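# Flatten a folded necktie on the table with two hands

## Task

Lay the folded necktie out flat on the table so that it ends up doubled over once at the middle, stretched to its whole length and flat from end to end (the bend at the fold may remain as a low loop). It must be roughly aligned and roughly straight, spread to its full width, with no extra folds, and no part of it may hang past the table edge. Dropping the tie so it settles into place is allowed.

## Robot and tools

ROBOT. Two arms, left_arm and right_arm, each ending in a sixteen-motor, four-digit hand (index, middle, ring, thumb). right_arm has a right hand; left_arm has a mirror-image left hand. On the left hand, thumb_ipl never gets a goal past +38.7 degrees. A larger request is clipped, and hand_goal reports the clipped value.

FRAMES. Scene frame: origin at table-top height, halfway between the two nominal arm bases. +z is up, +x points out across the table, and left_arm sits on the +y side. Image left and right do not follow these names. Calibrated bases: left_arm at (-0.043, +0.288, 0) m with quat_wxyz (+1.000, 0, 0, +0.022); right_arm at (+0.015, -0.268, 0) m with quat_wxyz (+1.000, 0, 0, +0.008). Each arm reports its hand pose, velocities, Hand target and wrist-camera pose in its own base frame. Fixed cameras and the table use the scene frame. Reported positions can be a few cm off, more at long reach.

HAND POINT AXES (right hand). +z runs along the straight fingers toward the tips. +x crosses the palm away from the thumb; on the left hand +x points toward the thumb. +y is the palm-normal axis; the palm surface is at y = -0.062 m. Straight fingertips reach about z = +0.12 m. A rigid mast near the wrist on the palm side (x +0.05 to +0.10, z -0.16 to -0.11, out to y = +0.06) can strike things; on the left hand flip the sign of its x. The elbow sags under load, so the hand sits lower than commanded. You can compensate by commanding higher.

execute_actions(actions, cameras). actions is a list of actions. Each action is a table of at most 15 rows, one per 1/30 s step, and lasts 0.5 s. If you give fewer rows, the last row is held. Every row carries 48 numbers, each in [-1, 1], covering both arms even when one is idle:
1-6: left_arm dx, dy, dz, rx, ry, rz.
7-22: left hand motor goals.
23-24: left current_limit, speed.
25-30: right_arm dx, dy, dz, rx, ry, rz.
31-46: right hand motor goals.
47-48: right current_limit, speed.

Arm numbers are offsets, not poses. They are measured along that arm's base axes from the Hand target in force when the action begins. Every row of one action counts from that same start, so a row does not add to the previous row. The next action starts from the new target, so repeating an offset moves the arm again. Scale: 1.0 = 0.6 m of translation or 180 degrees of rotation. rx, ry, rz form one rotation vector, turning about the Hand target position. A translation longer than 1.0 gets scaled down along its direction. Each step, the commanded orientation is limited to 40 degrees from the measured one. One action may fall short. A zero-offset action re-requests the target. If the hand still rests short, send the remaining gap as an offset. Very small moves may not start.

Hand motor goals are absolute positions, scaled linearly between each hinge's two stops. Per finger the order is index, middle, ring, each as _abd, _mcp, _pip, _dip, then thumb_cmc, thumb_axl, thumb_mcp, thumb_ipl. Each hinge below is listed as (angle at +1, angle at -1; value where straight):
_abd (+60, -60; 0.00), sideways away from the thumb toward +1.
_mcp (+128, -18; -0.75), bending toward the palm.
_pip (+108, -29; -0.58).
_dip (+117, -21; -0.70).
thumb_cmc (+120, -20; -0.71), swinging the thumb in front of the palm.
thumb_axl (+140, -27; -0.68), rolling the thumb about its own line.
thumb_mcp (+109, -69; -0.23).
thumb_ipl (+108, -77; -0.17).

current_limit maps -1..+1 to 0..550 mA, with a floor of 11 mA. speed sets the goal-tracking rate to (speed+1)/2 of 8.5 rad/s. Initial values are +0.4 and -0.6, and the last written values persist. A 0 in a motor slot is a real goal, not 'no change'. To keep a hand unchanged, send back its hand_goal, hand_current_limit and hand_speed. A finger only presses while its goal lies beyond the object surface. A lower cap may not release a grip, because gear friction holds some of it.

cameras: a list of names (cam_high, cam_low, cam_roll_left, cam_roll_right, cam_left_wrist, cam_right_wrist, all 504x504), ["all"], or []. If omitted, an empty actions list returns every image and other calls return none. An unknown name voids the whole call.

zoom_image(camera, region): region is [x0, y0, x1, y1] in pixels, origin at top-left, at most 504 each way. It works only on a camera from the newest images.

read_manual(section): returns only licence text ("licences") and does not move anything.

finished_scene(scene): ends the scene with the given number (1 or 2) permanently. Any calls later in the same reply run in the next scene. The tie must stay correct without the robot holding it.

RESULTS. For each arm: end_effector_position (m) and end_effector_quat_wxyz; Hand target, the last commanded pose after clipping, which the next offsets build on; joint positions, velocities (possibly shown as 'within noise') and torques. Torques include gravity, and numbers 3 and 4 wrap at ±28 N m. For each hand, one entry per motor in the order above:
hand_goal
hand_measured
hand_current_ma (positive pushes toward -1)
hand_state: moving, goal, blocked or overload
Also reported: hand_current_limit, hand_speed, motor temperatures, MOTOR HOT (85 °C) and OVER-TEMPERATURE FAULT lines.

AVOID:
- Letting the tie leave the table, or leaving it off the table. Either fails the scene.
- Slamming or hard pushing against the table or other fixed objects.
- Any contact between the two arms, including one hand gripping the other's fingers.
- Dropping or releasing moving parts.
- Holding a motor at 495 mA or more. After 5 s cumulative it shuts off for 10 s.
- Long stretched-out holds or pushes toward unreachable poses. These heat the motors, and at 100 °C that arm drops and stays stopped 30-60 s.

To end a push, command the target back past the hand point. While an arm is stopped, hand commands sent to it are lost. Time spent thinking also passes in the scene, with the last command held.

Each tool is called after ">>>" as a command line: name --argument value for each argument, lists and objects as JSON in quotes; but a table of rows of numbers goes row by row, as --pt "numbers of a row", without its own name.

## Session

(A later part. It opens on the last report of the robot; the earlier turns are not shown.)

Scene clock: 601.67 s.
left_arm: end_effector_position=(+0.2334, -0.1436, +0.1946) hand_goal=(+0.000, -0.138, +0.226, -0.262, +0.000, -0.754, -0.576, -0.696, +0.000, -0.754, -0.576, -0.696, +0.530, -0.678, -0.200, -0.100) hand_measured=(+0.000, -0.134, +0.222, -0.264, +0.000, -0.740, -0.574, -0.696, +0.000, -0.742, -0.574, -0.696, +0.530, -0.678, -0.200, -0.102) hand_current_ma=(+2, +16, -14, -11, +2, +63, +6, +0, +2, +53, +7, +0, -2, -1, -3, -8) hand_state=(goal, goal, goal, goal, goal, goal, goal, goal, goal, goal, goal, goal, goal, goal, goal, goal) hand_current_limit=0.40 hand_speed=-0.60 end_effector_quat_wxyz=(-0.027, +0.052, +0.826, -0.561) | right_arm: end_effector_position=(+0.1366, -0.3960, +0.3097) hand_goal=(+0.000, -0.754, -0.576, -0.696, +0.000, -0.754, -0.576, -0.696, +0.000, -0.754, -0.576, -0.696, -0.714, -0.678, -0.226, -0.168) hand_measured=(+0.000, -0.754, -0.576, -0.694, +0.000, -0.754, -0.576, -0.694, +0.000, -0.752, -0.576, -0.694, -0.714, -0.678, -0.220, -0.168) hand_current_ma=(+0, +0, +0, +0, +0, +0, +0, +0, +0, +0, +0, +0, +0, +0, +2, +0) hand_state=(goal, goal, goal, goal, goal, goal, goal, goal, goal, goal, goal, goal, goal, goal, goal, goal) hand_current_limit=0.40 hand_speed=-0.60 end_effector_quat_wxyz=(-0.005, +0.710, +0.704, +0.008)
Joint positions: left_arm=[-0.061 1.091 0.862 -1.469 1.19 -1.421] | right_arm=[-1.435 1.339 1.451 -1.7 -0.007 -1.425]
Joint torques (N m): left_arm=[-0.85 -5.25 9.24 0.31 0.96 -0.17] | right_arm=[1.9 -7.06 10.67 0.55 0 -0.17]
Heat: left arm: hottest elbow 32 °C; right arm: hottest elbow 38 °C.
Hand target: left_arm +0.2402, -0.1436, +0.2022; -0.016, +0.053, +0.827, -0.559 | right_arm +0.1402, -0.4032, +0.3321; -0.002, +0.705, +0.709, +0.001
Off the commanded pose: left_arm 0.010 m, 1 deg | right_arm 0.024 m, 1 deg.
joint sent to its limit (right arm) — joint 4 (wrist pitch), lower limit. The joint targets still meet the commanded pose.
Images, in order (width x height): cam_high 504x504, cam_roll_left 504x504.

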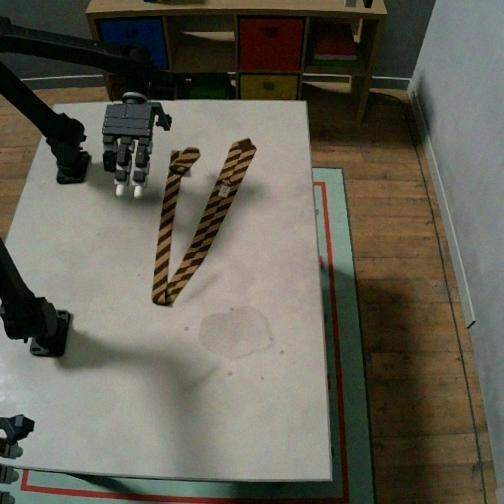

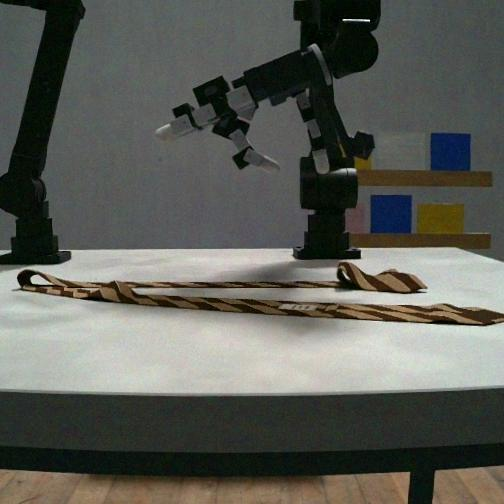

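>>> execute_actions --actions '[[[0.12,0.1,0,0,0,-0.1,0,-0.137,0.226,-0.261,0,-0.754,-0.576,-0.696,0,-0.754,-0.576,-0.696,0.53,-0.678,-0.2,-0.1,0.4,-0.6,0,0,0,0,0,0,0,-0.754,-0.576,-0.696,0,-0.754,-0.576,-0.696,0,-0.754,-0.576,-0.696,-0.714,-0.678,-0.226,-0.168,0.4,-0.6]],[[0.127,0.107,-0.15,0,0,-0.094,0,-0.137,0.226,-0.261,0,-0.754,-0.576,-0.696,0,-0.754,-0.576,-0.696,0.53,-0.678,-0.2,-0.1,0.4,-0.6,0,0,0,0,0,0,0,-0.754,-0.576,-0.696,0,-0.754,-0.576,-0.696,0,-0.754,-0.576,-0.696,-0.714,-0.678,-0.226,-0.168,0.4,-0.6]]]' --cameras '["cam_high","cam_roll_left","cam_left_wrist"]'

>>> zoom_image --camera "cam_left_wrist" --region '[0, 0, 200, 200]'

>>> zoom_image --camera "cam_high" --region '[110, 100, 270, 260]'

Scene clock: 604.63 s.
left_arm: end_effector_position=(+0.3741, -0.0175, +0.1007) hand_goal=(+0.000, -0.138, +0.226, -0.262, +0.000, -0.754, -0.576, -0.696, +0.000, -0.754, -0.576, -0.696, +0.530, -0.678, -0.200, -0.100) hand_measured=(+0.000, -0.138, +0.222, -0.264, +0.000, -0.744, -0.576, -0.696, +0.000, -0.744, -0.576, -0.696, +0.530, -0.678, -0.198, -0.100) hand_current_ma=(-1, +1, -15, -11, -2, +45, +1, +0, -1, +40, +2, +0, +2, -1, +13, -1) hand_state=(goal, goal, goal, goal, goal, goal, goal, goal, goal, goal, goal, goal, goal, goal, goal, goal) hand_current_limit=0.40 hand_speed=-0.60 end_effector_quat_wxyz=(-0.063, +0.243, +0.871, -0.422) | right_arm: end_effector_position=(+0.1366, -0.3960, +0.3097) hand_goal=(+0.000, -0.754, -0.576, -0.696, +0.000, -0.754, -0.576, -0.696, +0.000, -0.754, -0.576, -0.696, -0.714, -0.678, -0.226, -0.168) hand_measured=(+0.000, -0.754, -0.576, -0.694, +0.000, -0.754, -0.576, -0.694, +0.000, -0.752, -0.576, -0.694, -0.714, -0.678, -0.220, -0.168) hand_current_ma=(+0, +0, +0, +0, +0, +0, +0, +0, +0, +0, +0, +0, +0, +0, +2, +0) hand_state=(goal, goal, goal, goal, goal, goal, goal, goal, goal, goal, goal, goal, goal, goal, goal, goal) hand_current_limit=0.40 hand_speed=-0.60 end_effector_quat_wxyz=(-0.005, +0.710, +0.704, +0.008)
Joint positions: left_arm=[0.119 1.635 1.194 -1.687 0.724 -0.693] | right_arm=[-1.435 1.339 1.451 -1.7 -0.007 -1.425]
Joint torques (N m): left_arm=[-1.85 -12.04 9.11 -0.98 0.53 0.06] | right_arm=[2.02 -7.3 10.81 0.53 0.07 -0.18]
Heat: left arm: hottest elbow 32 °C; right arm: hottest elbow 38 °C.
Hand target: left_arm +0.3883, -0.0195, +0.1121; -0.183, +0.298, +0.773, -0.529 | right_arm +0.1402, -0.4032, +0.3321; -0.002, +0.705, +0.709, +0.001
Off the commanded pose: left_arm 0.018 m, 23 deg | right_arm 0.024 m, 1 deg.
joint sent to its limit (left arm) — joint 4 (wrist pitch), lower limit. The joint targets are off in orientation, not in position.
joint sent to its limit (right arm) — joint 4 (wrist pitch), lower limit. The joint targets still meet the commanded pose.
Images, in order (width x height): cam_high 504x504, cam_roll_left 504x504, cam_left_wrist 504x504.

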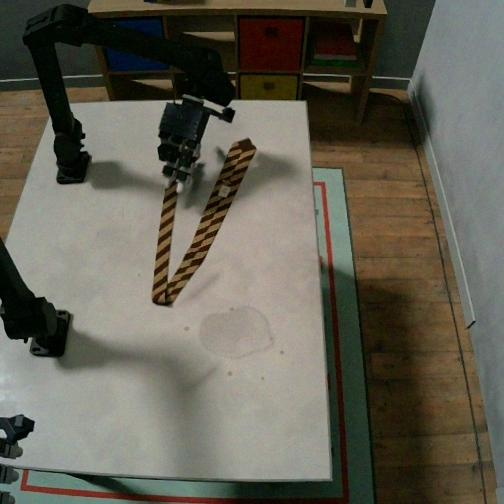

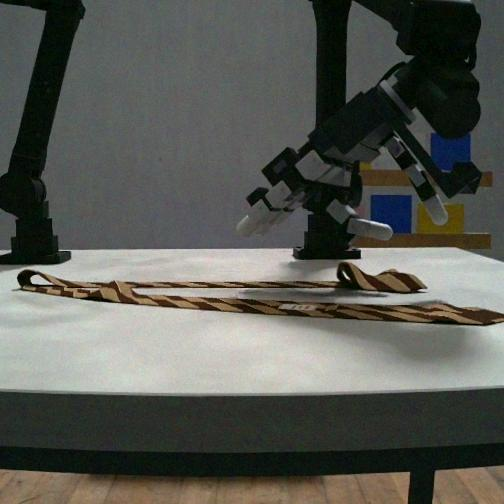

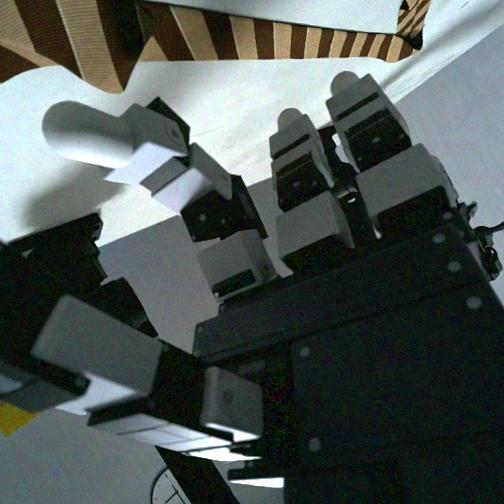

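Scaled by 2.520 from the camera's 504x504 image, which has a finer 720x720 frame.

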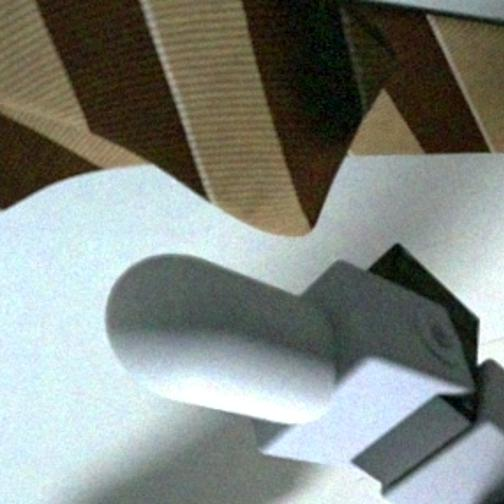

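Scaled by 3.150 from the camera's 504x504 image, which has a finer 720x720 frame.

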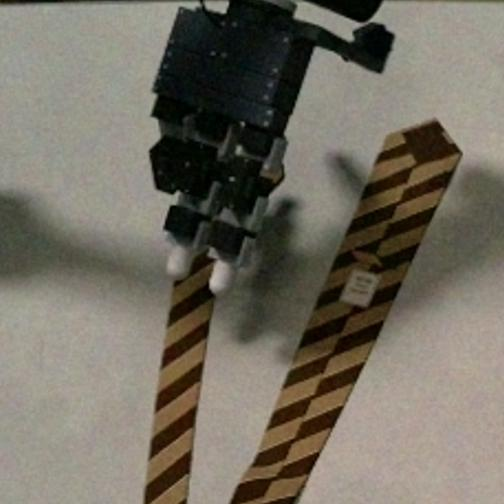

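>>> execute_actions --actions '[[[0.0,0.0,-0.055,0,0,0,0,-0.137,0.226,-0.261,0,-0.754,-0.576,-0.696,0,-0.754,-0.576,-0.696,0.53,-0.678,-0.2,-0.1,0.4,-0.6,0,0,0,0,0,0,0,-0.754,-0.576,-0.696,0,-0.754,-0.576,-0.696,0,-0.754,-0.576,-0.696,-0.714,-0.678,-0.226,-0.168,0.4,-0.6]]]' --cameras '["cam_high","cam_roll_left","cam_left_wrist"]'

>>> zoom_image --camera "cam_left_wrist" --region '[0, 0, 200, 200]'

>>> zoom_image --camera "cam_roll_left" --region '[250, 180, 504, 330]'

>>> zoom_image --camera "cam_high" --region '[110, 100, 270, 260]'

Scene clock: 607.50 s.
left_arm: end_effector_position=(+0.3760, -0.0184, +0.0664) hand_goal=(+0.000, -0.138, +0.226, -0.262, +0.000, -0.754, -0.576, -0.696, +0.000, -0.754, -0.576, -0.696, +0.530, -0.678, -0.200, -0.100) hand_measured=(+0.000, -0.138, +0.222, -0.264, +0.000, -0.744, -0.576, -0.696, +0.000, -0.744, -0.576, -0.696, +0.530, -0.678, -0.198, -0.100) hand_current_ma=(-1, +1, -15, -11, -2, +45, +1, +0, -1, +40, +2, +0, +2, -1, +13, -1) hand_state=(goal, goal, goal, goal, goal, goal, goal, goal, goal, goal, goal, goal, goal, goal, goal, goal) hand_current_limit=0.40 hand_speed=-0.60 end_effector_quat_wxyz=(-0.090, +0.257, +0.857, -0.438) | right_arm: end_effector_position=(+0.1366, -0.3960, +0.3097) hand_goal=(+0.000, -0.754, -0.576, -0.696, +0.000, -0.754, -0.576, -0.696, +0.000, -0.754, -0.576, -0.696, -0.714, -0.678, -0.226, -0.168) hand_measured=(+0.000, -0.754, -0.576, -0.694, +0.000, -0.754, -0.576, -0.694, +0.000, -0.752, -0.576, -0.694, -0.714, -0.678, -0.220, -0.168) hand_current_ma=(+0, +0, +0, +0, +0, +0, +0, +0, +0, +0, +0, +0, +0, +0, +2, +0) hand_state=(goal, goal, goal, goal, goal, goal, goal, goal, goal, goal, goal, goal, goal, goal, goal, goal) hand_current_limit=0.40 hand_speed=-0.60 end_effector_quat_wxyz=(-0.005, +0.710, +0.704, +0.008)
Joint positions: left_arm=[0.119 1.733 1.197 -1.689 0.714 -0.618] | right_arm=[-1.435 1.339 1.451 -1.7 -0.007 -1.425]
Joint torques (N m): left_arm=[-1.55 -13.74 7.88 -0.99 0.49 0.05] | right_arm=[2.02 -7.24 10.59 0.53 0.03 -0.19]
Heat: left arm: hottest elbow 32 °C; right arm: hottest elbow 38 °C.
Hand target: left_arm +0.3884, -0.0195, +0.0791; -0.183, +0.299, +0.773, -0.529 | right_arm +0.1402, -0.4032, +0.3321; -0.002, +0.705, +0.709, +0.001
Off the commanded pose: left_arm 0.018 m, 18 deg | right_arm 0.024 m, 1 deg.
joint sent to its limit (left arm) — joint 4 (wrist pitch), lower limit. The joint targets are off in orientation, not in position.
joint sent to its limit (right arm) — joint 4 (wrist pitch), lower limit. The joint targets still meet the commanded pose.
Images, in order (width x height): cam_high 504x504, cam_roll_left 504x504, cam_left_wrist 504x504.

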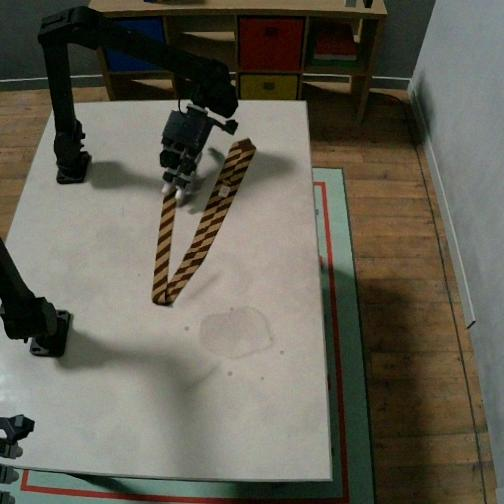

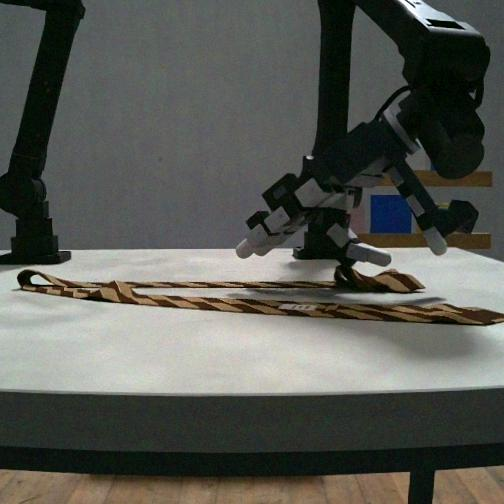

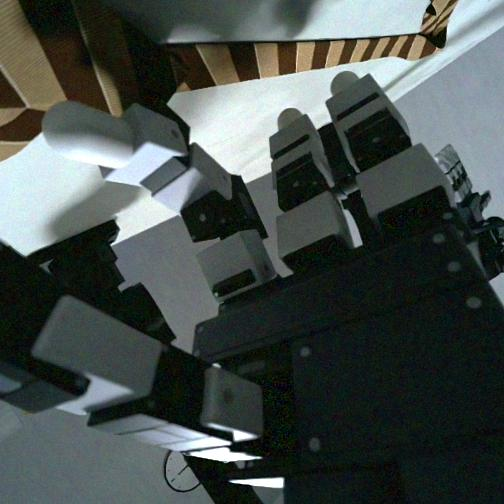

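Scaled by 2.520 from the camera's 504x504 image, which has a finer 720x720 frame.

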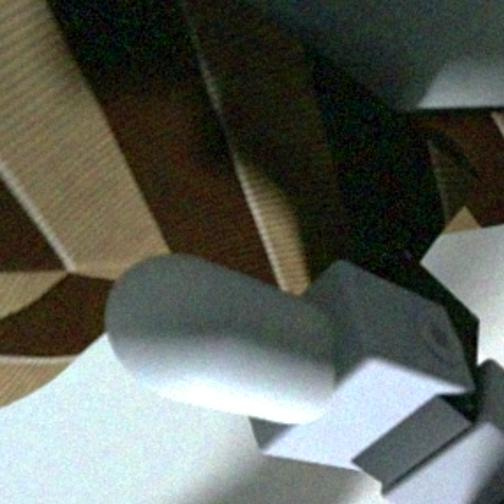

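Scaled by 1.984 from the camera's 504x504 image, which has a finer 720x720 frame.

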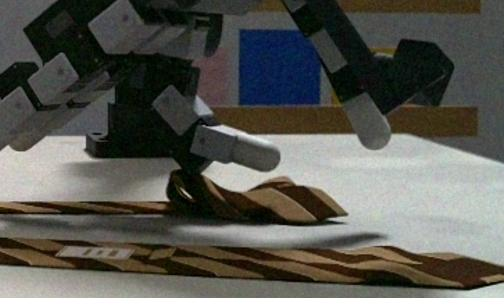

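Scaled by 3.150 from the camera's 504x504 image, which has a finer 720x720 frame.

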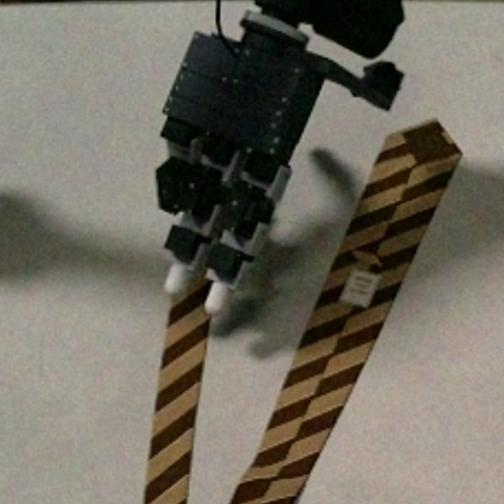

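>>> execute_actions --actions '[[[0.045,-0.01,0.0,0,0,0.15,0,-0.137,0.226,-0.261,0,-0.754,-0.576,-0.696,0,-0.754,-0.576,-0.696,0.53,-0.678,-0.2,-0.1,0.4,-0.6,0,0,0,0,0,0,0,-0.754,-0.576,-0.696,0,-0.754,-0.576,-0.696,0,-0.754,-0.576,-0.696,-0.714,-0.678,-0.226,-0.168,0.4,-0.6]]]' --cameras '["cam_high","cam_roll_left","cam_left_wrist"]'

>>> zoom_image --camera "cam_left_wrist" --region '[0, 0, 200, 200]'

>>> zoom_image --camera "cam_roll_left" --region '[250, 180, 504, 330]'

>>> zoom_image --camera "cam_high" --region '[110, 100, 270, 260]'

Scene clock: 609.33 s.
left_arm: end_effector_position=(+0.4037, -0.0278, +0.0703) hand_goal=(+0.000, -0.138, +0.226, -0.262, +0.000, -0.754, -0.576, -0.696, +0.000, -0.754, -0.576, -0.696, +0.530, -0.678, -0.200, -0.100) hand_measured=(-0.002, -0.138, +0.222, -0.264, +0.000, -0.746, -0.574, -0.696, +0.000, -0.746, -0.574, -0.696, +0.530, -0.678, -0.198, -0.100) hand_current_ma=(-5, +3, -11, -10, -2, +36, +6, +0, -2, +32, +7, +0, -2, -1, +12, -2) hand_state=(goal, goal, goal, goal, goal, goal, goal, goal, goal, goal, goal, goal, goal, goal, goal, goal) hand_current_limit=0.40 hand_speed=-0.60 end_effector_quat_wxyz=(-0.042, +0.094, +0.836, -0.539) | right_arm: end_effector_position=(+0.1366, -0.3960, +0.3097) hand_goal=(+0.000, -0.754, -0.576, -0.696, +0.000, -0.754, -0.576, -0.696, +0.000, -0.754, -0.576, -0.696, -0.714, -0.678, -0.226, -0.168) hand_measured=(+0.000, -0.754, -0.576, -0.694, +0.000, -0.754, -0.576, -0.694, +0.000, -0.752, -0.576, -0.694, -0.714, -0.678, -0.220, -0.168) hand_current_ma=(+0, +0, +0, +0, +0, +0, +0, +0, +0, +0, +0, +0, +0, +0, +2, +0) hand_state=(goal, goal, goal, goal, goal, goal, goal, goal, goal, goal, goal, goal, goal, goal, goal, goal) hand_current_limit=0.40 hand_speed=-0.60 end_effector_quat_wxyz=(-0.005, +0.710, +0.704, +0.008)
Joint positions: left_arm=[0.197 1.814 1.25 -1.696 1.002 -0.762] | right_arm=[-1.435 1.339 1.451 -1.7 -0.007 -1.425]
Joint torques (N m): left_arm=[-1.14 -13.98 8.1 -0.76 0.71 -0.15] | right_arm=[2.14 -7.82 10.67 0.53 0.05 -0.2]
Heat: left arm: hottest elbow 32 °C; right arm: hottest elbow 38 °C.
Hand target: left_arm +0.4154, -0.0255, +0.0790; -0.054, +0.110, +0.822, -0.557 | right_arm +0.1402, -0.4032, +0.3321; -0.002, +0.705, +0.709, +0.001
Off the commanded pose: left_arm 0.015 m, 4 deg | right_arm 0.024 m, 1 deg.
joint read past its limit (left arm) — joint 4 (wrist pitch), lower limit.
joint sent to its limit (left arm) — joint 4 (wrist pitch), lower limit. The joint targets are off in orientation, not in position.
joint sent to its limit (right arm) — joint 4 (wrist pitch), lower limit. The joint targets still meet the commanded pose.
Images, in order (width x height): cam_high 504x504, cam_roll_left 504x504, cam_left_wrist 504x504.

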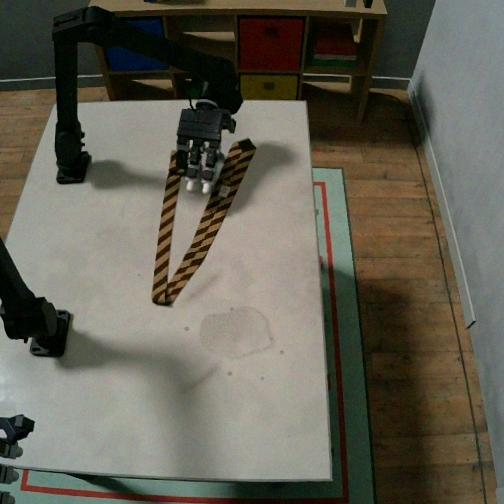

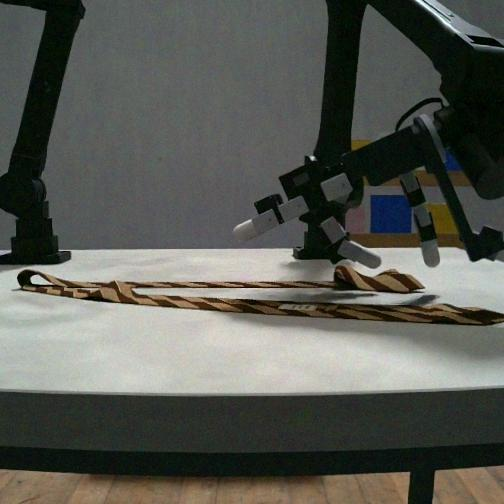

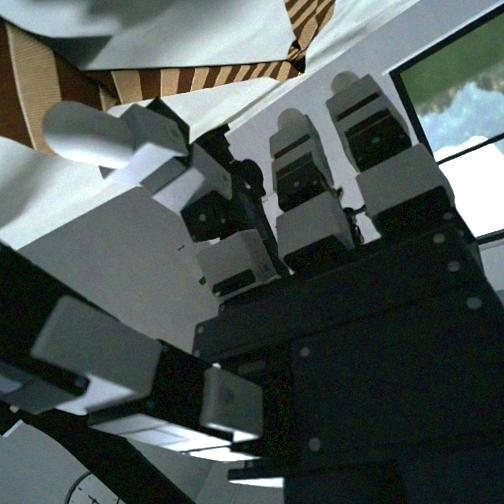

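Scaled by 2.520 from the camera's 504x504 image, which has a finer 720x720 frame.

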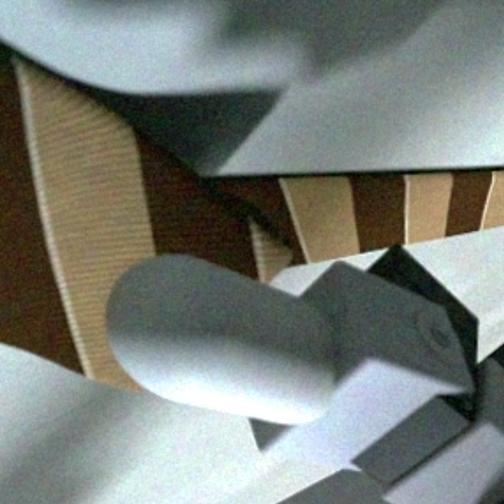

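Scaled by 1.984 from the camera's 504x504 image, which has a finer 720x720 frame.

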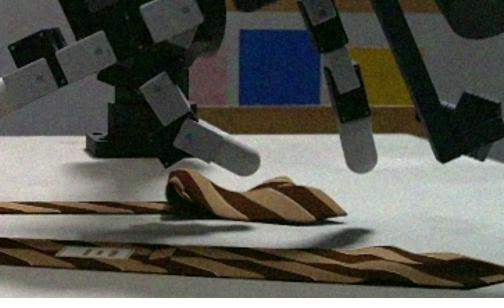

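Scaled by 3.150 from the camera's 504x504 image, which has a finer 720x720 frame.

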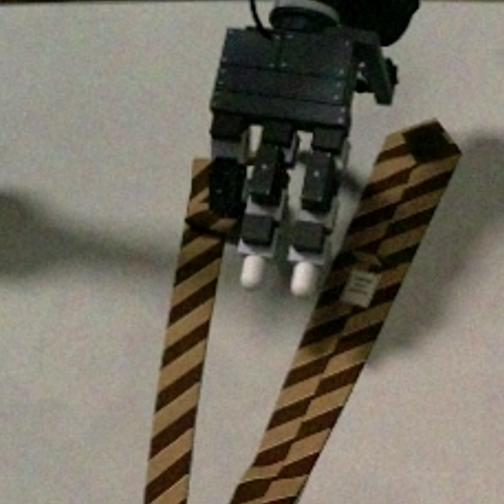

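>>> execute_actions --actions '[[[0.0,-0.015,-0.015,0,0,0,0,0,0.12,-0.3,0,-0.754,-0.576,-0.696,0,-0.754,-0.576,-0.696,0.53,-0.678,0.0,0.0,0.4,-0.6,0,0,0,0,0,0,0,-0.754,-0.576,-0.696,0,-0.754,-0.576,-0.696,0,-0.754,-0.576,-0.696,-0.714,-0.678,-0.226,-0.168,0.4,-0.6]]]' --cameras '["cam_roll_left","cam_left_wrist"]'

>>> zoom_image --camera "cam_left_wrist" --region '[0, 0, 200, 200]'

>>> zoom_image --camera "cam_roll_left" --region '[250, 180, 504, 330]'

Scene clock: 610.57 s.
left_arm: end_effector_position=(+0.4035, -0.0308, +0.0647) hand_goal=(+0.000, +0.000, +0.120, -0.300, +0.000, -0.754, -0.576, -0.696, +0.000, -0.754, -0.576, -0.696, +0.530, -0.678, +0.000, +0.000) hand_measured=(-0.002, -0.002, +0.122, -0.298, +0.000, -0.746, -0.574, -0.696, +0.000, -0.746, -0.574, -0.696, +0.530, -0.678, -0.002, -0.002) hand_current_ma=(-5, -5, +5, +8, -2, +37, +6, +0, -2, +33, +7, +0, -2, -1, -9, -10) hand_state=(goal, goal, goal, goal, goal, goal, goal, goal, goal, goal, goal, goal, goal, goal, goal, goal) hand_current_limit=0.40 hand_speed=-0.60 end_effector_quat_wxyz=(-0.047, +0.088, +0.833, -0.545) | right_arm: end_effector_position=(+0.1366, -0.3960, +0.3097) hand_goal=(+0.000, -0.754, -0.576, -0.696, +0.000, -0.754, -0.576, -0.696, +0.000, -0.754, -0.576, -0.696, -0.714, -0.678, -0.226, -0.168) hand_measured=(+0.000, -0.754, -0.576, -0.694, +0.000, -0.754, -0.576, -0.694, +0.000, -0.752, -0.576, -0.694, -0.714, -0.678, -0.220, -0.168) hand_current_ma=(+0, +0, +0, +0, +0, +0, +0, +0, +0, +0, +0, +0, +0, +0, +2, +0) hand_state=(goal, goal, goal, goal, goal, goal, goal, goal, goal, goal, goal, goal, goal, goal, goal, goal) hand_current_limit=0.40 hand_speed=-0.60 end_effector_quat_wxyz=(-0.005, +0.710, +0.704, +0.008)
Joint positions: left_arm=[0.194 1.832 1.25 -1.696 1.014 -0.763] | right_arm=[-1.435 1.339 1.451 -1.7 -0.007 -1.425]
Joint torques (N m): left_arm=[-2.08 -13.39 7.88 -0.77 0.73 -0.03] | right_arm=[2.02 -7.53 10.61 0.39 0.05 -0.18]
Heat: left arm: hottest elbow 32 °C; right arm: hottest elbow 38 °C.
Hand target: left_arm +0.4153, -0.0344, +0.0700; -0.054, +0.110, +0.822, -0.557 | right_arm +0.1402, -0.4032, +0.3321; -0.002, +0.705, +0.709, +0.001
Off the commanded pose: left_arm 0.014 m, 3 deg | right_arm 0.024 m, 1 deg.
joint read past its limit (left arm) — joint 4 (wrist pitch), lower limit.
joint sent to its limit (left arm) — joint 4 (wrist pitch), lower limit. The joint targets are off in orientation, not in position.
joint sent to its limit (right arm) — joint 4 (wrist pitch), lower limit. The joint targets still meet the commanded pose.
Images, in order (width x height): cam_roll_left 504x504, cam_left_wrist 504x504.

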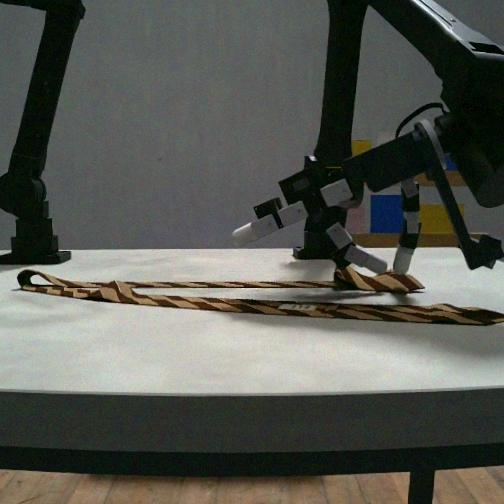

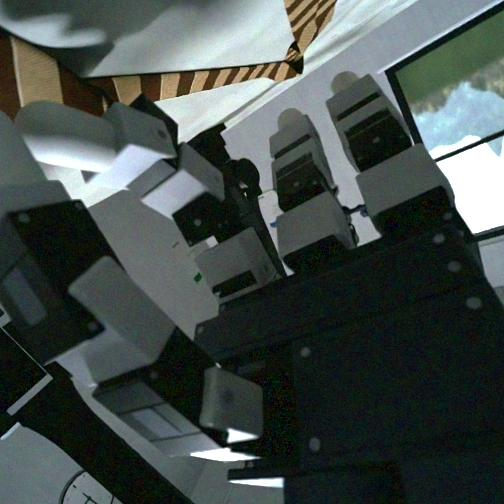

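Scaled by 2.520 from the camera's 504x504 image, which has a finer 720x720 frame.

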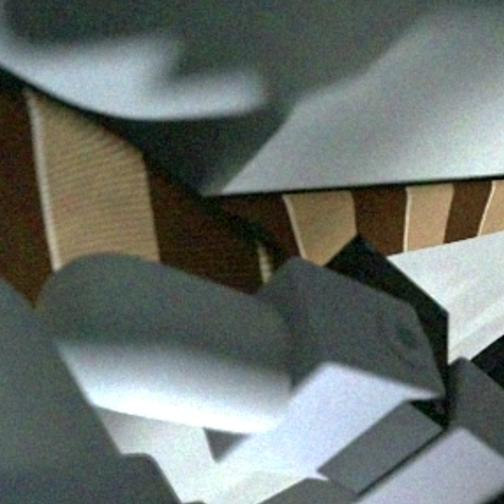

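Scaled by 1.984 from the camera's 504x504 image, which has a finer 720x720 frame.

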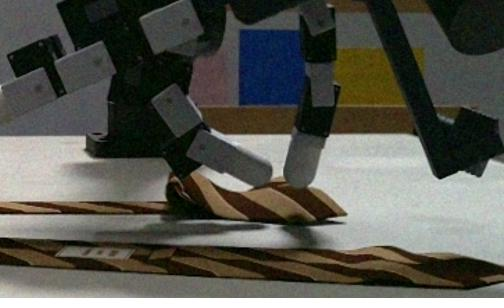

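>>> execute_actions --actions '[[[0.0,0.0,-0.02,0,0,0,0,-0.07,0.17,-0.28,0,-0.754,-0.576,-0.696,0,-0.754,-0.576,-0.696,0.53,-0.678,-0.1,-0.05,0.4,-0.6,0,0,0,0,0,0,0,-0.754,-0.576,-0.696,0,-0.754,-0.576,-0.696,0,-0.754,-0.576,-0.696,-0.714,-0.678,-0.226,-0.168,0.4,-0.6]]]' --cameras '["cam_roll_left","cam_left_wrist"]'

>>> zoom_image --camera "cam_left_wrist" --region '[0, 0, 200, 200]'

>>> zoom_image --camera "cam_roll_left" --region '[250, 180, 504, 330]'

Scene clock: 619.90 s.
left_arm: end_effector_position=(+0.4027, -0.0315, +0.0522) hand_goal=(+0.000, -0.070, +0.170, -0.280, +0.000, -0.754, -0.576, -0.696, +0.000, -0.754, -0.576, -0.696, +0.530, -0.678, -0.100, -0.050) hand_measured=(-0.002, -0.064, +0.164, -0.284, +0.000, -0.746, -0.574, -0.696, +0.000, -0.746, -0.574, -0.696, +0.530, -0.678, -0.098, -0.048) hand_current_ma=(-5, +27, -22, -12, -2, +37, +6, +0, -2, +33, +7, +0, -2, -1, +14, +9) hand_state=(goal, goal, goal, goal, goal, goal, goal, goal, goal, goal, goal, goal, goal, goal, goal, goal) hand_current_limit=0.40 hand_speed=-0.60 end_effector_quat_wxyz=(-0.055, +0.086, +0.829, -0.550) | right_arm: end_effector_position=(+0.1366, -0.3960, +0.3097) hand_goal=(+0.000, -0.754, -0.576, -0.696, +0.000, -0.754, -0.576, -0.696, +0.000, -0.754, -0.576, -0.696, -0.714, -0.678, -0.226, -0.168) hand_measured=(+0.000, -0.754, -0.576, -0.694, +0.000, -0.754, -0.576, -0.694, +0.000, -0.752, -0.576, -0.694, -0.714, -0.678, -0.220, -0.168) hand_current_ma=(+0, +0, +0, +0, +0, +0, +0, +0, +0, +0, +0, +0, +0, +0, +2, +0) hand_state=(goal, goal, goal, goal, goal, goal, goal, goal, goal, goal, goal, goal, goal, goal, goal, goal) hand_current_limit=0.40 hand_speed=-0.60 end_effector_quat_wxyz=(-0.005, +0.710, +0.704, +0.008)
Joint positions: left_arm=[0.194 1.865 1.25 -1.696 1.014 -0.746] | right_arm=[-1.435 1.339 1.451 -1.7 -0.007 -1.425]
Joint torques (N m): left_arm=[-1.9 -13.98 7.43 -0.83 0.67 0.07] | right_arm=[1.14 -7.24 10.36 0.59 0.02 -0.12]
Heat: left arm: hottest elbow 32 °C; right arm: hottest elbow 38 °C.
Hand target: left_arm +0.4154, -0.0344, +0.0581; -0.054, +0.110, +0.822, -0.557 | right_arm +0.1402, -0.4032, +0.3321; -0.002, +0.705, +0.709, +0.001
Off the commanded pose: left_arm 0.014 m, 3 deg | right_arm 0.024 m, 1 deg.
joint read past its limit (left arm) — joint 4 (wrist pitch), lower limit.
joint sent to its limit (left arm) — joint 4 (wrist pitch), lower limit. The joint targets still meet the commanded pose.
joint sent to its limit (right arm) — joint 4 (wrist pitch), lower limit. The joint targets still meet the commanded pose.
Images, in order (width x height): cam_roll_left 504x504, cam_left_wrist 504x504.

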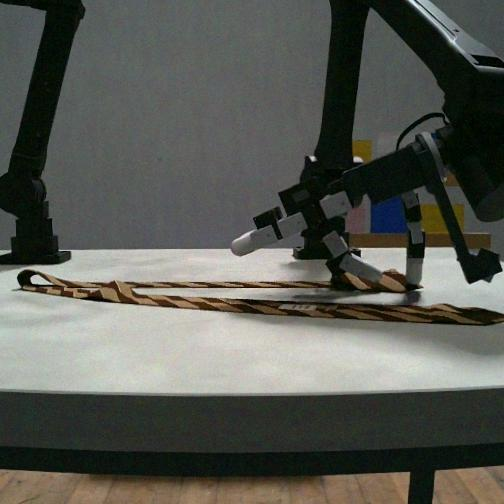

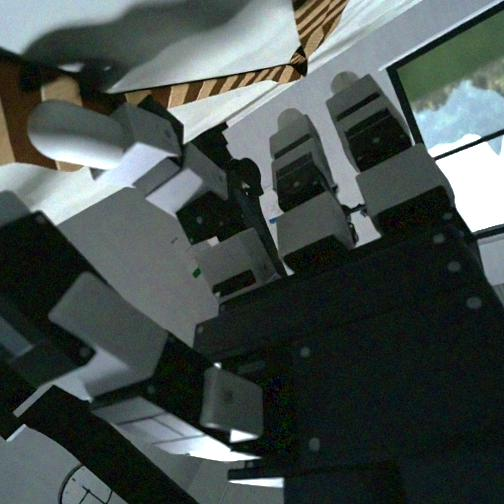

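Scaled by 2.520 from the camera's 504x504 image, which has a finer 720x720 frame.

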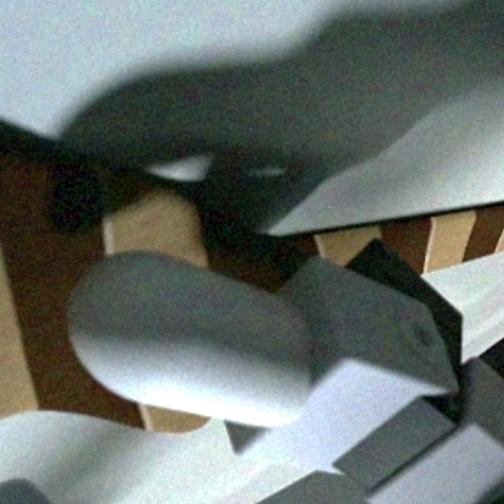

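Scaled by 1.984 from the camera's 504x504 image, which has a finer 720x720 frame.

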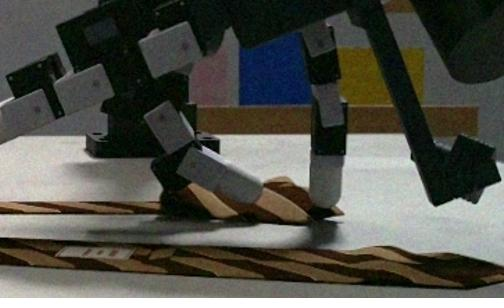

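>>> execute_actions --actions '[[[0,0,-0.012,0,0,0,0,0.05,0.1,-0.32,0,-0.754,-0.576,-0.696,0,-0.754,-0.576,-0.696,0.53,-0.678,0.05,0.05,0.4,-0.6,0,0,0,0,0,0,0,-0.754,-0.576,-0.696,0,-0.754,-0.576,-0.696,0,-0.754,-0.576,-0.696,-0.714,-0.678,-0.226,-0.168,0.4,-0.6]],[[0,0,-0.01,0,0,0,0,0.25,-0.06,-0.38,0,-0.754,-0.576,-0.696,0,-0.754,-0.576,-0.696,0.53,-0.678,0.1,0.1,0.4,-0.6,0,0,0,0,0,0,0,-0.754,-0.576,-0.696,0,-0.754,-0.576,-0.696,0,-0.754,-0.576,-0.696,-0.714,-0.678,-0.226,-0.168,0.4,-0.6]],[[0,0,0,0,0,0,0,0.45,-0.05,-0.35,0,-0.754,-0.576,-0.696,0,-0.754,-0.576,-0.696,0.53,-0.678,0.1,0.1,0.5,-0.6,0,0,0,0,0,0,0,-0.754,-0.576,-0.696,0,-0.754,-0.576,-0.696,0,-0.754,-0.576,-0.696,-0.714,-0.678,-0.226,-0.168,0.4,-0.6]],[[0.02,0.03,0.08,0,0,0,0,0.45,-0.05,-0.35,0,-0.754,-0.576,-0.696,0,-0.754,-0.576,-0.696,0.53,-0.678,0.1,0.1,0.5,-0.6,0,0,0,0,0,0,0,-0.754,-0.576,-0.696,0,-0.754,-0.576,-0.696,0,-0.754,-0.576,-0.696,-0.714,-0.678,-0.226,-0.168,0.4,-0.6]]]' --cameras '["cam_high","cam_roll_left"]'

>>> zoom_image --camera "cam_roll_left" --region '[250, 180, 504, 330]'

>>> zoom_image --camera "cam_high" --region '[110, 100, 270, 260]'

Scene clock: 622.80 s.
left_arm: end_effector_position=(+0.4158, -0.0252, +0.0861) hand_goal=(+0.000, +0.450, -0.050, -0.350, +0.000, -0.754, -0.576, -0.696, +0.000, -0.754, -0.576, -0.696, +0.530, -0.678, +0.100, +0.100) hand_measured=(-0.002, +0.122, -0.070, -0.354, +0.000, -0.744, -0.574, -0.696, +0.000, -0.746, -0.574, -0.696, +0.536, -0.678, +0.010, +0.064) hand_current_ma=(-8, -413, -81, -12, -2, +42, +6, +0, -2, +37, +7, +0, +27, +2, -413, -220) hand_state=(goal, blocked, goal, goal, goal, goal, goal, goal, goal, goal, goal, goal, goal, goal, blocked, blocked) hand_current_limit=0.50 hand_speed=-0.60 end_effector_quat_wxyz=(-0.032, +0.095, +0.843, -0.529) | right_arm: end_effector_position=(+0.1366, -0.3960, +0.3097) hand_goal=(+0.000, -0.754, -0.576, -0.696, +0.000, -0.754, -0.576, -0.696, +0.000, -0.754, -0.576, -0.696, -0.714, -0.678, -0.226, -0.168) hand_measured=(+0.000, -0.754, -0.576, -0.694, +0.000, -0.754, -0.576, -0.694, +0.000, -0.752, -0.576, -0.694, -0.714, -0.678, -0.220, -0.168) hand_current_ma=(+0, +0, +0, +0, +0, +0, +0, +0, +0, +0, +0, +0, +0, +0, +2, +0) hand_state=(goal, goal, goal, goal, goal, goal, goal, goal, goal, goal, goal, goal, goal, goal, goal, goal) hand_current_limit=0.40 hand_speed=-0.60 end_effector_quat_wxyz=(-0.005, +0.710, +0.704, +0.008)
Joint positions: left_arm=[0.193 1.796 1.288 -1.697 0.997 -0.8] | right_arm=[-1.435 1.339 1.451 -1.7 -0.007 -1.425]
Joint torques (N m): left_arm=[-0.15 -13.51 8.42 -0.65 0.72 -0.17] | right_arm=[2.14 -6.95 10.56 0.46 0.06 -0.15]
Heat: left arm: hottest elbow 32 °C; right arm: hottest elbow 38 °C.
Hand target: left_arm +0.4275, -0.0165, +0.0929; -0.054, +0.110, +0.822, -0.557 | right_arm +0.1402, -0.4032, +0.3321; -0.002, +0.705, +0.709, +0.001
Off the commanded pose: left_arm 0.016 m, 5 deg | right_arm 0.024 m, 1 deg.
joint read past its limit (left arm) — joint 4 (wrist pitch), lower limit.
joint sent to its limit (left arm) — joint 4 (wrist pitch), lower limit. The joint targets are off in orientation, not in position.
joint sent to its limit (right arm) — joint 4 (wrist pitch), lower limit. The joint targets still meet the commanded pose.
Images, in order (width x height): cam_high 504x504, cam_roll_left 504x504.

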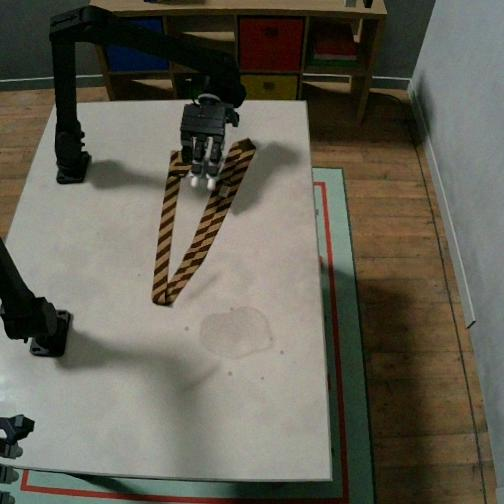

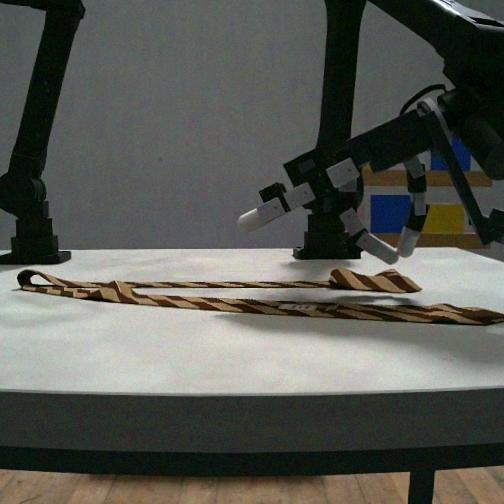

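Scaled by 1.984 from the camera's 504x504 image, which has a finer 720x720 frame.

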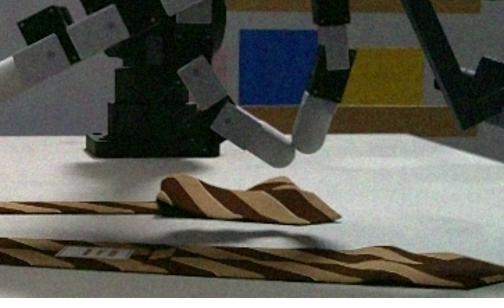

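Scaled by 3.150 from the camera's 504x504 image, which has a finer 720x720 frame.

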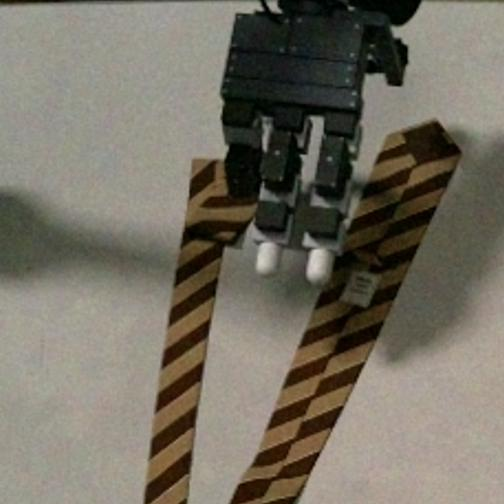

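>>> execute_actions --actions '[[[-0.02,-0.03,-0.05,0,0,0,0,-0.07,0.17,-0.28,0,-0.754,-0.576,-0.696,0,-0.754,-0.576,-0.696,0.53,-0.678,-0.1,-0.05,0.4,-0.6,0,0,0,0,0,0,0,-0.754,-0.576,-0.696,0,-0.754,-0.576,-0.696,0,-0.754,-0.576,-0.696,-0.714,-0.678,-0.226,-0.168,0.4,-0.6]],[[0,0,-0.025,0,0,0,0,-0.07,0.17,-0.28,0,-0.754,-0.576,-0.696,0,-0.754,-0.576,-0.696,0.53,-0.678,-0.1,-0.05,0.4,-0.6,0,0,0,0,0,0,0,-0.754,-0.576,-0.696,0,-0.754,-0.576,-0.696,0,-0.754,-0.576,-0.696,-0.714,-0.678,-0.226,-0.168,0.4,-0.6]]]' --cameras '["cam_roll_left","cam_left_wrist"]'

>>> zoom_image --camera "cam_left_wrist" --region '[0, 0, 200, 200]'

>>> zoom_image --camera "cam_roll_left" --region '[250, 180, 504, 330]'

Scene clock: 624.53 s.
left_arm: end_effector_position=(+0.4117, -0.0309, +0.0469) hand_goal=(+0.000, -0.070, +0.170, -0.280, +0.000, -0.754, -0.576, -0.696, +0.000, -0.754, -0.576, -0.696, +0.530, -0.678, -0.100, -0.050) hand_measured=(-0.002, -0.064, +0.164, -0.284, +0.000, -0.744, -0.574, -0.696, +0.000, -0.746, -0.574, -0.696, +0.534, -0.678, -0.098, -0.048) hand_current_ma=(-8, +25, -22, -12, -2, +43, +6, +0, -2, +38, +7, +0, +14, +2, +14, +9) hand_state=(goal, goal, goal, goal, goal, goal, goal, goal, goal, goal, goal, goal, goal, goal, goal, goal) hand_current_limit=0.40 hand_speed=-0.60 end_effector_quat_wxyz=(-0.051, +0.094, +0.828, -0.551) | right_arm: end_effector_position=(+0.1366, -0.3960, +0.3097) hand_goal=(+0.000, -0.754, -0.576, -0.696, +0.000, -0.754, -0.576, -0.696, +0.000, -0.754, -0.576, -0.696, -0.714, -0.678, -0.226, -0.168) hand_measured=(+0.000, -0.754, -0.576, -0.694, +0.000, -0.754, -0.576, -0.694, +0.000, -0.752, -0.576, -0.694, -0.714, -0.678, -0.220, -0.168) hand_current_ma=(+0, +0, +0, +0, +0, +0, +0, +0, +0, +0, +0, +0, +0, +0, +2, +0) hand_state=(goal, goal, goal, goal, goal, goal, goal, goal, goal, goal, goal, goal, goal, goal, goal, goal) hand_current_limit=0.40 hand_speed=-0.60 end_effector_quat_wxyz=(-0.005, +0.710, +0.704, +0.008)
Joint positions: left_arm=[0.193 1.891 1.272 -1.697 1.015 -0.723] | right_arm=[-1.435 1.339 1.451 -1.7 -0.007 -1.425]
Joint torques (N m): left_arm=[-1.9 -14.1 5.94 -0.77 0.63 0.06] | right_arm=[1.44 -7.3 10.71 0.5 0.05 -0.17]
Heat: left arm: hottest elbow 32 °C; right arm: hottest elbow 38 °C.
Hand target: left_arm +0.4155, -0.0345, +0.0480; -0.054, +0.110, +0.822, -0.557 | right_arm +0.1402, -0.4032, +0.3321; -0.002, +0.705, +0.709, +0.001
Off the commanded pose: left_arm 0.005 m, 2 deg | right_arm 0.024 m, 1 deg.
joint read past its limit (left arm) — joint 4 (wrist pitch), lower limit.
joint sent to its limit (left arm) — joint 4 (wrist pitch), lower limit. The joint targets still meet the commanded pose.
joint sent to its limit (right arm) — joint 4 (wrist pitch), lower limit. The joint targets still meet the commanded pose.
Images, in order (width x height): cam_roll_left 504x504, cam_left_wrist 504x504.

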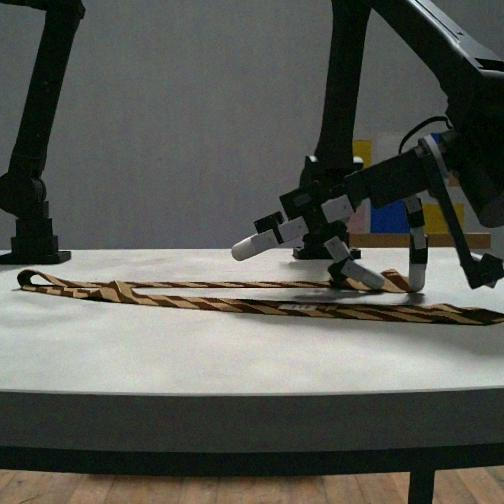

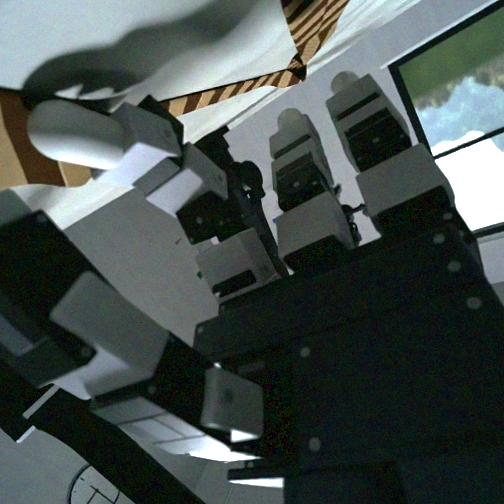

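Scaled by 2.520 from the camera's 504x504 image, which has a finer 720x720 frame.

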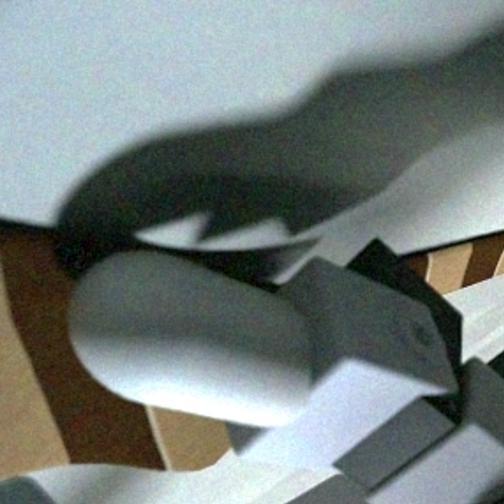

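Scaled by 1.984 from the camera's 504x504 image, which has a finer 720x720 frame.

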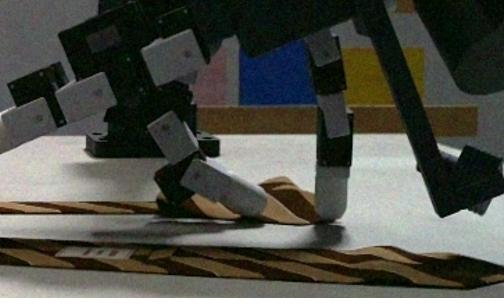

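>>> execute_actions --actions '[[[-0.035,0.0,0.03,0,0,0,0,-0.07,0.17,-0.28,0,-0.754,-0.576,-0.696,0,-0.754,-0.576,-0.696,0.53,-0.678,-0.1,-0.05,0.4,-0.6,0,0,0,0,0,0,0,-0.754,-0.576,-0.696,0,-0.754,-0.576,-0.696,0,-0.754,-0.576,-0.696,-0.714,-0.678,-0.226,-0.168,0.4,-0.6]],[[0,0,-0.03,0,0,0,0,-0.07,0.17,-0.28,0,-0.754,-0.576,-0.696,0,-0.754,-0.576,-0.696,0.53,-0.678,-0.1,-0.05,0.4,-0.6,0,0,0,0,0,0,0,-0.754,-0.576,-0.696,0,-0.754,-0.576,-0.696,0,-0.754,-0.576,-0.696,-0.714,-0.678,-0.226,-0.168,0.4,-0.6]]]' --cameras '["cam_roll_left","cam_left_wrist"]'

>>> zoom_image --camera "cam_left_wrist" --region '[0, 0, 200, 200]'

>>> zoom_image --camera "cam_roll_left" --region '[250, 180, 504, 330]'

Scene clock: 626.20 s.
left_arm: end_effector_position=(+0.3905, -0.0346, +0.0456) hand_goal=(+0.000, -0.070, +0.170, -0.280, +0.000, -0.754, -0.576, -0.696, +0.000, -0.754, -0.576, -0.696, +0.530, -0.678, -0.100, -0.050) hand_measured=(-0.002, -0.064, +0.168, -0.282, +0.000, -0.744, -0.574, -0.696, +0.000, -0.746, -0.574, -0.696, +0.532, -0.678, -0.098, -0.048) hand_current_ma=(-6, +24, -9, -10, -2, +43, +6, +0, -2, +38, +7, +0, +7, +2, +12, +9) hand_state=(goal, goal, goal, goal, goal, goal, goal, goal, goal, goal, goal, goal, goal, goal, goal, goal) hand_current_limit=0.40 hand_speed=-0.60 end_effector_quat_wxyz=(-0.056, +0.099, +0.826, -0.553) | right_arm: end_effector_position=(+0.1366, -0.3960, +0.3097) hand_goal=(+0.000, -0.754, -0.576, -0.696, +0.000, -0.754, -0.576, -0.696, +0.000, -0.754, -0.576, -0.696, -0.714, -0.678, -0.226, -0.168) hand_measured=(+0.000, -0.754, -0.576, -0.694, +0.000, -0.754, -0.576, -0.694, +0.000, -0.752, -0.576, -0.694, -0.714, -0.678, -0.220, -0.168) hand_current_ma=(+0, +0, +0, +0, +0, +0, +0, +0, +0, +0, +0, +0, +0, +0, +2, +0) hand_state=(goal, goal, goal, goal, goal, goal, goal, goal, goal, goal, goal, goal, goal, goal, goal, goal) hand_current_limit=0.40 hand_speed=-0.60 end_effector_quat_wxyz=(-0.005, +0.710, +0.704, +0.008)
Joint positions: left_arm=[0.193 1.858 1.21 -1.692 1.008 -0.7] | right_arm=[-1.435 1.339 1.451 -1.7 -0.007 -1.425]
Joint torques (N m): left_arm=[-1.14 -13.63 5.81 -0.96 0.62 0.08] | right_arm=[1.9 -7.53 10.61 0.51 0.02 -0.11]
Heat: left arm: hottest elbow 32 °C; right arm: hottest elbow 38 °C.
Hand target: left_arm +0.3944, -0.0345, +0.0479; -0.054, +0.110, +0.822, -0.557 | right_arm +0.1402, -0.4032, +0.3321; -0.002, +0.705, +0.709, +0.001
Off the commanded pose: left_arm 0.004 m, 1 deg | right_arm 0.024 m, 1 deg.
joint sent to its limit (left arm) — joint 4 (wrist pitch), lower limit. The joint targets still meet the commanded pose.
joint sent to its limit (right arm) — joint 4 (wrist pitch), lower limit. The joint targets still meet the commanded pose.
Images, in order (width x height): cam_roll_left 504x504, cam_left_wrist 504x504.

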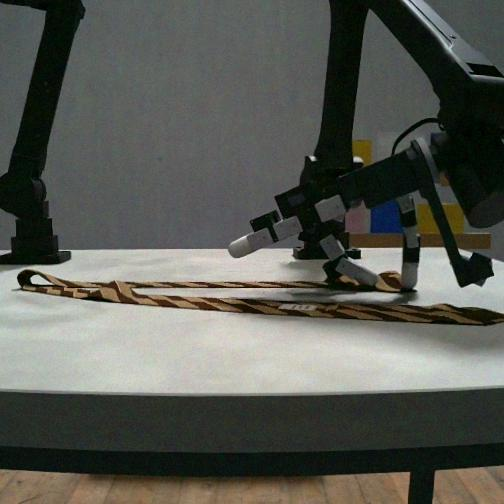

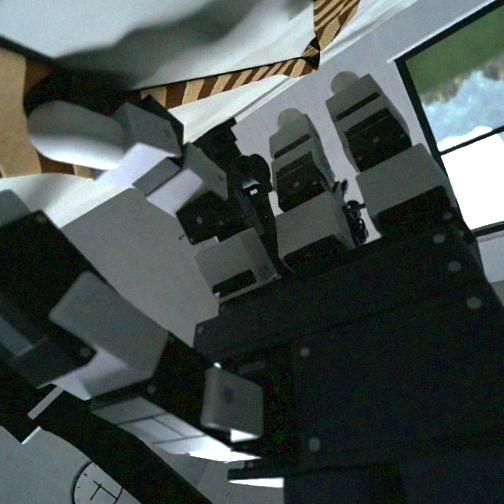

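Scaled by 2.520 from the camera's 504x504 image, which has a finer 720x720 frame.

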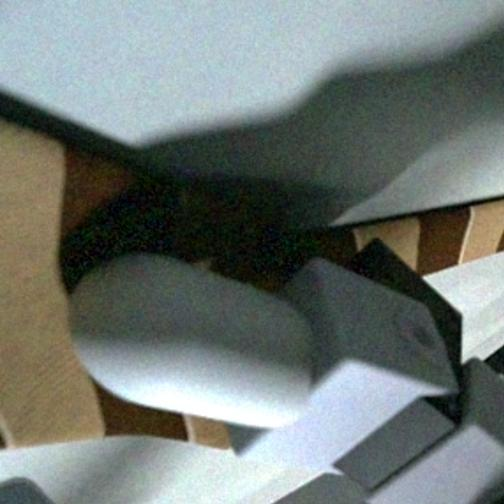

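Scaled by 1.984 from the camera's 504x504 image, which has a finer 720x720 frame.

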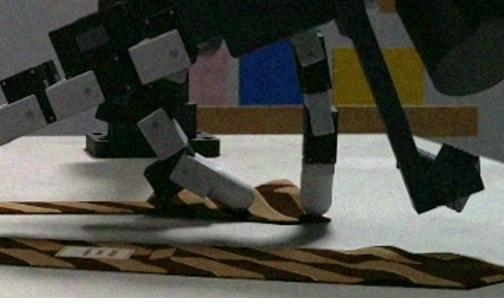

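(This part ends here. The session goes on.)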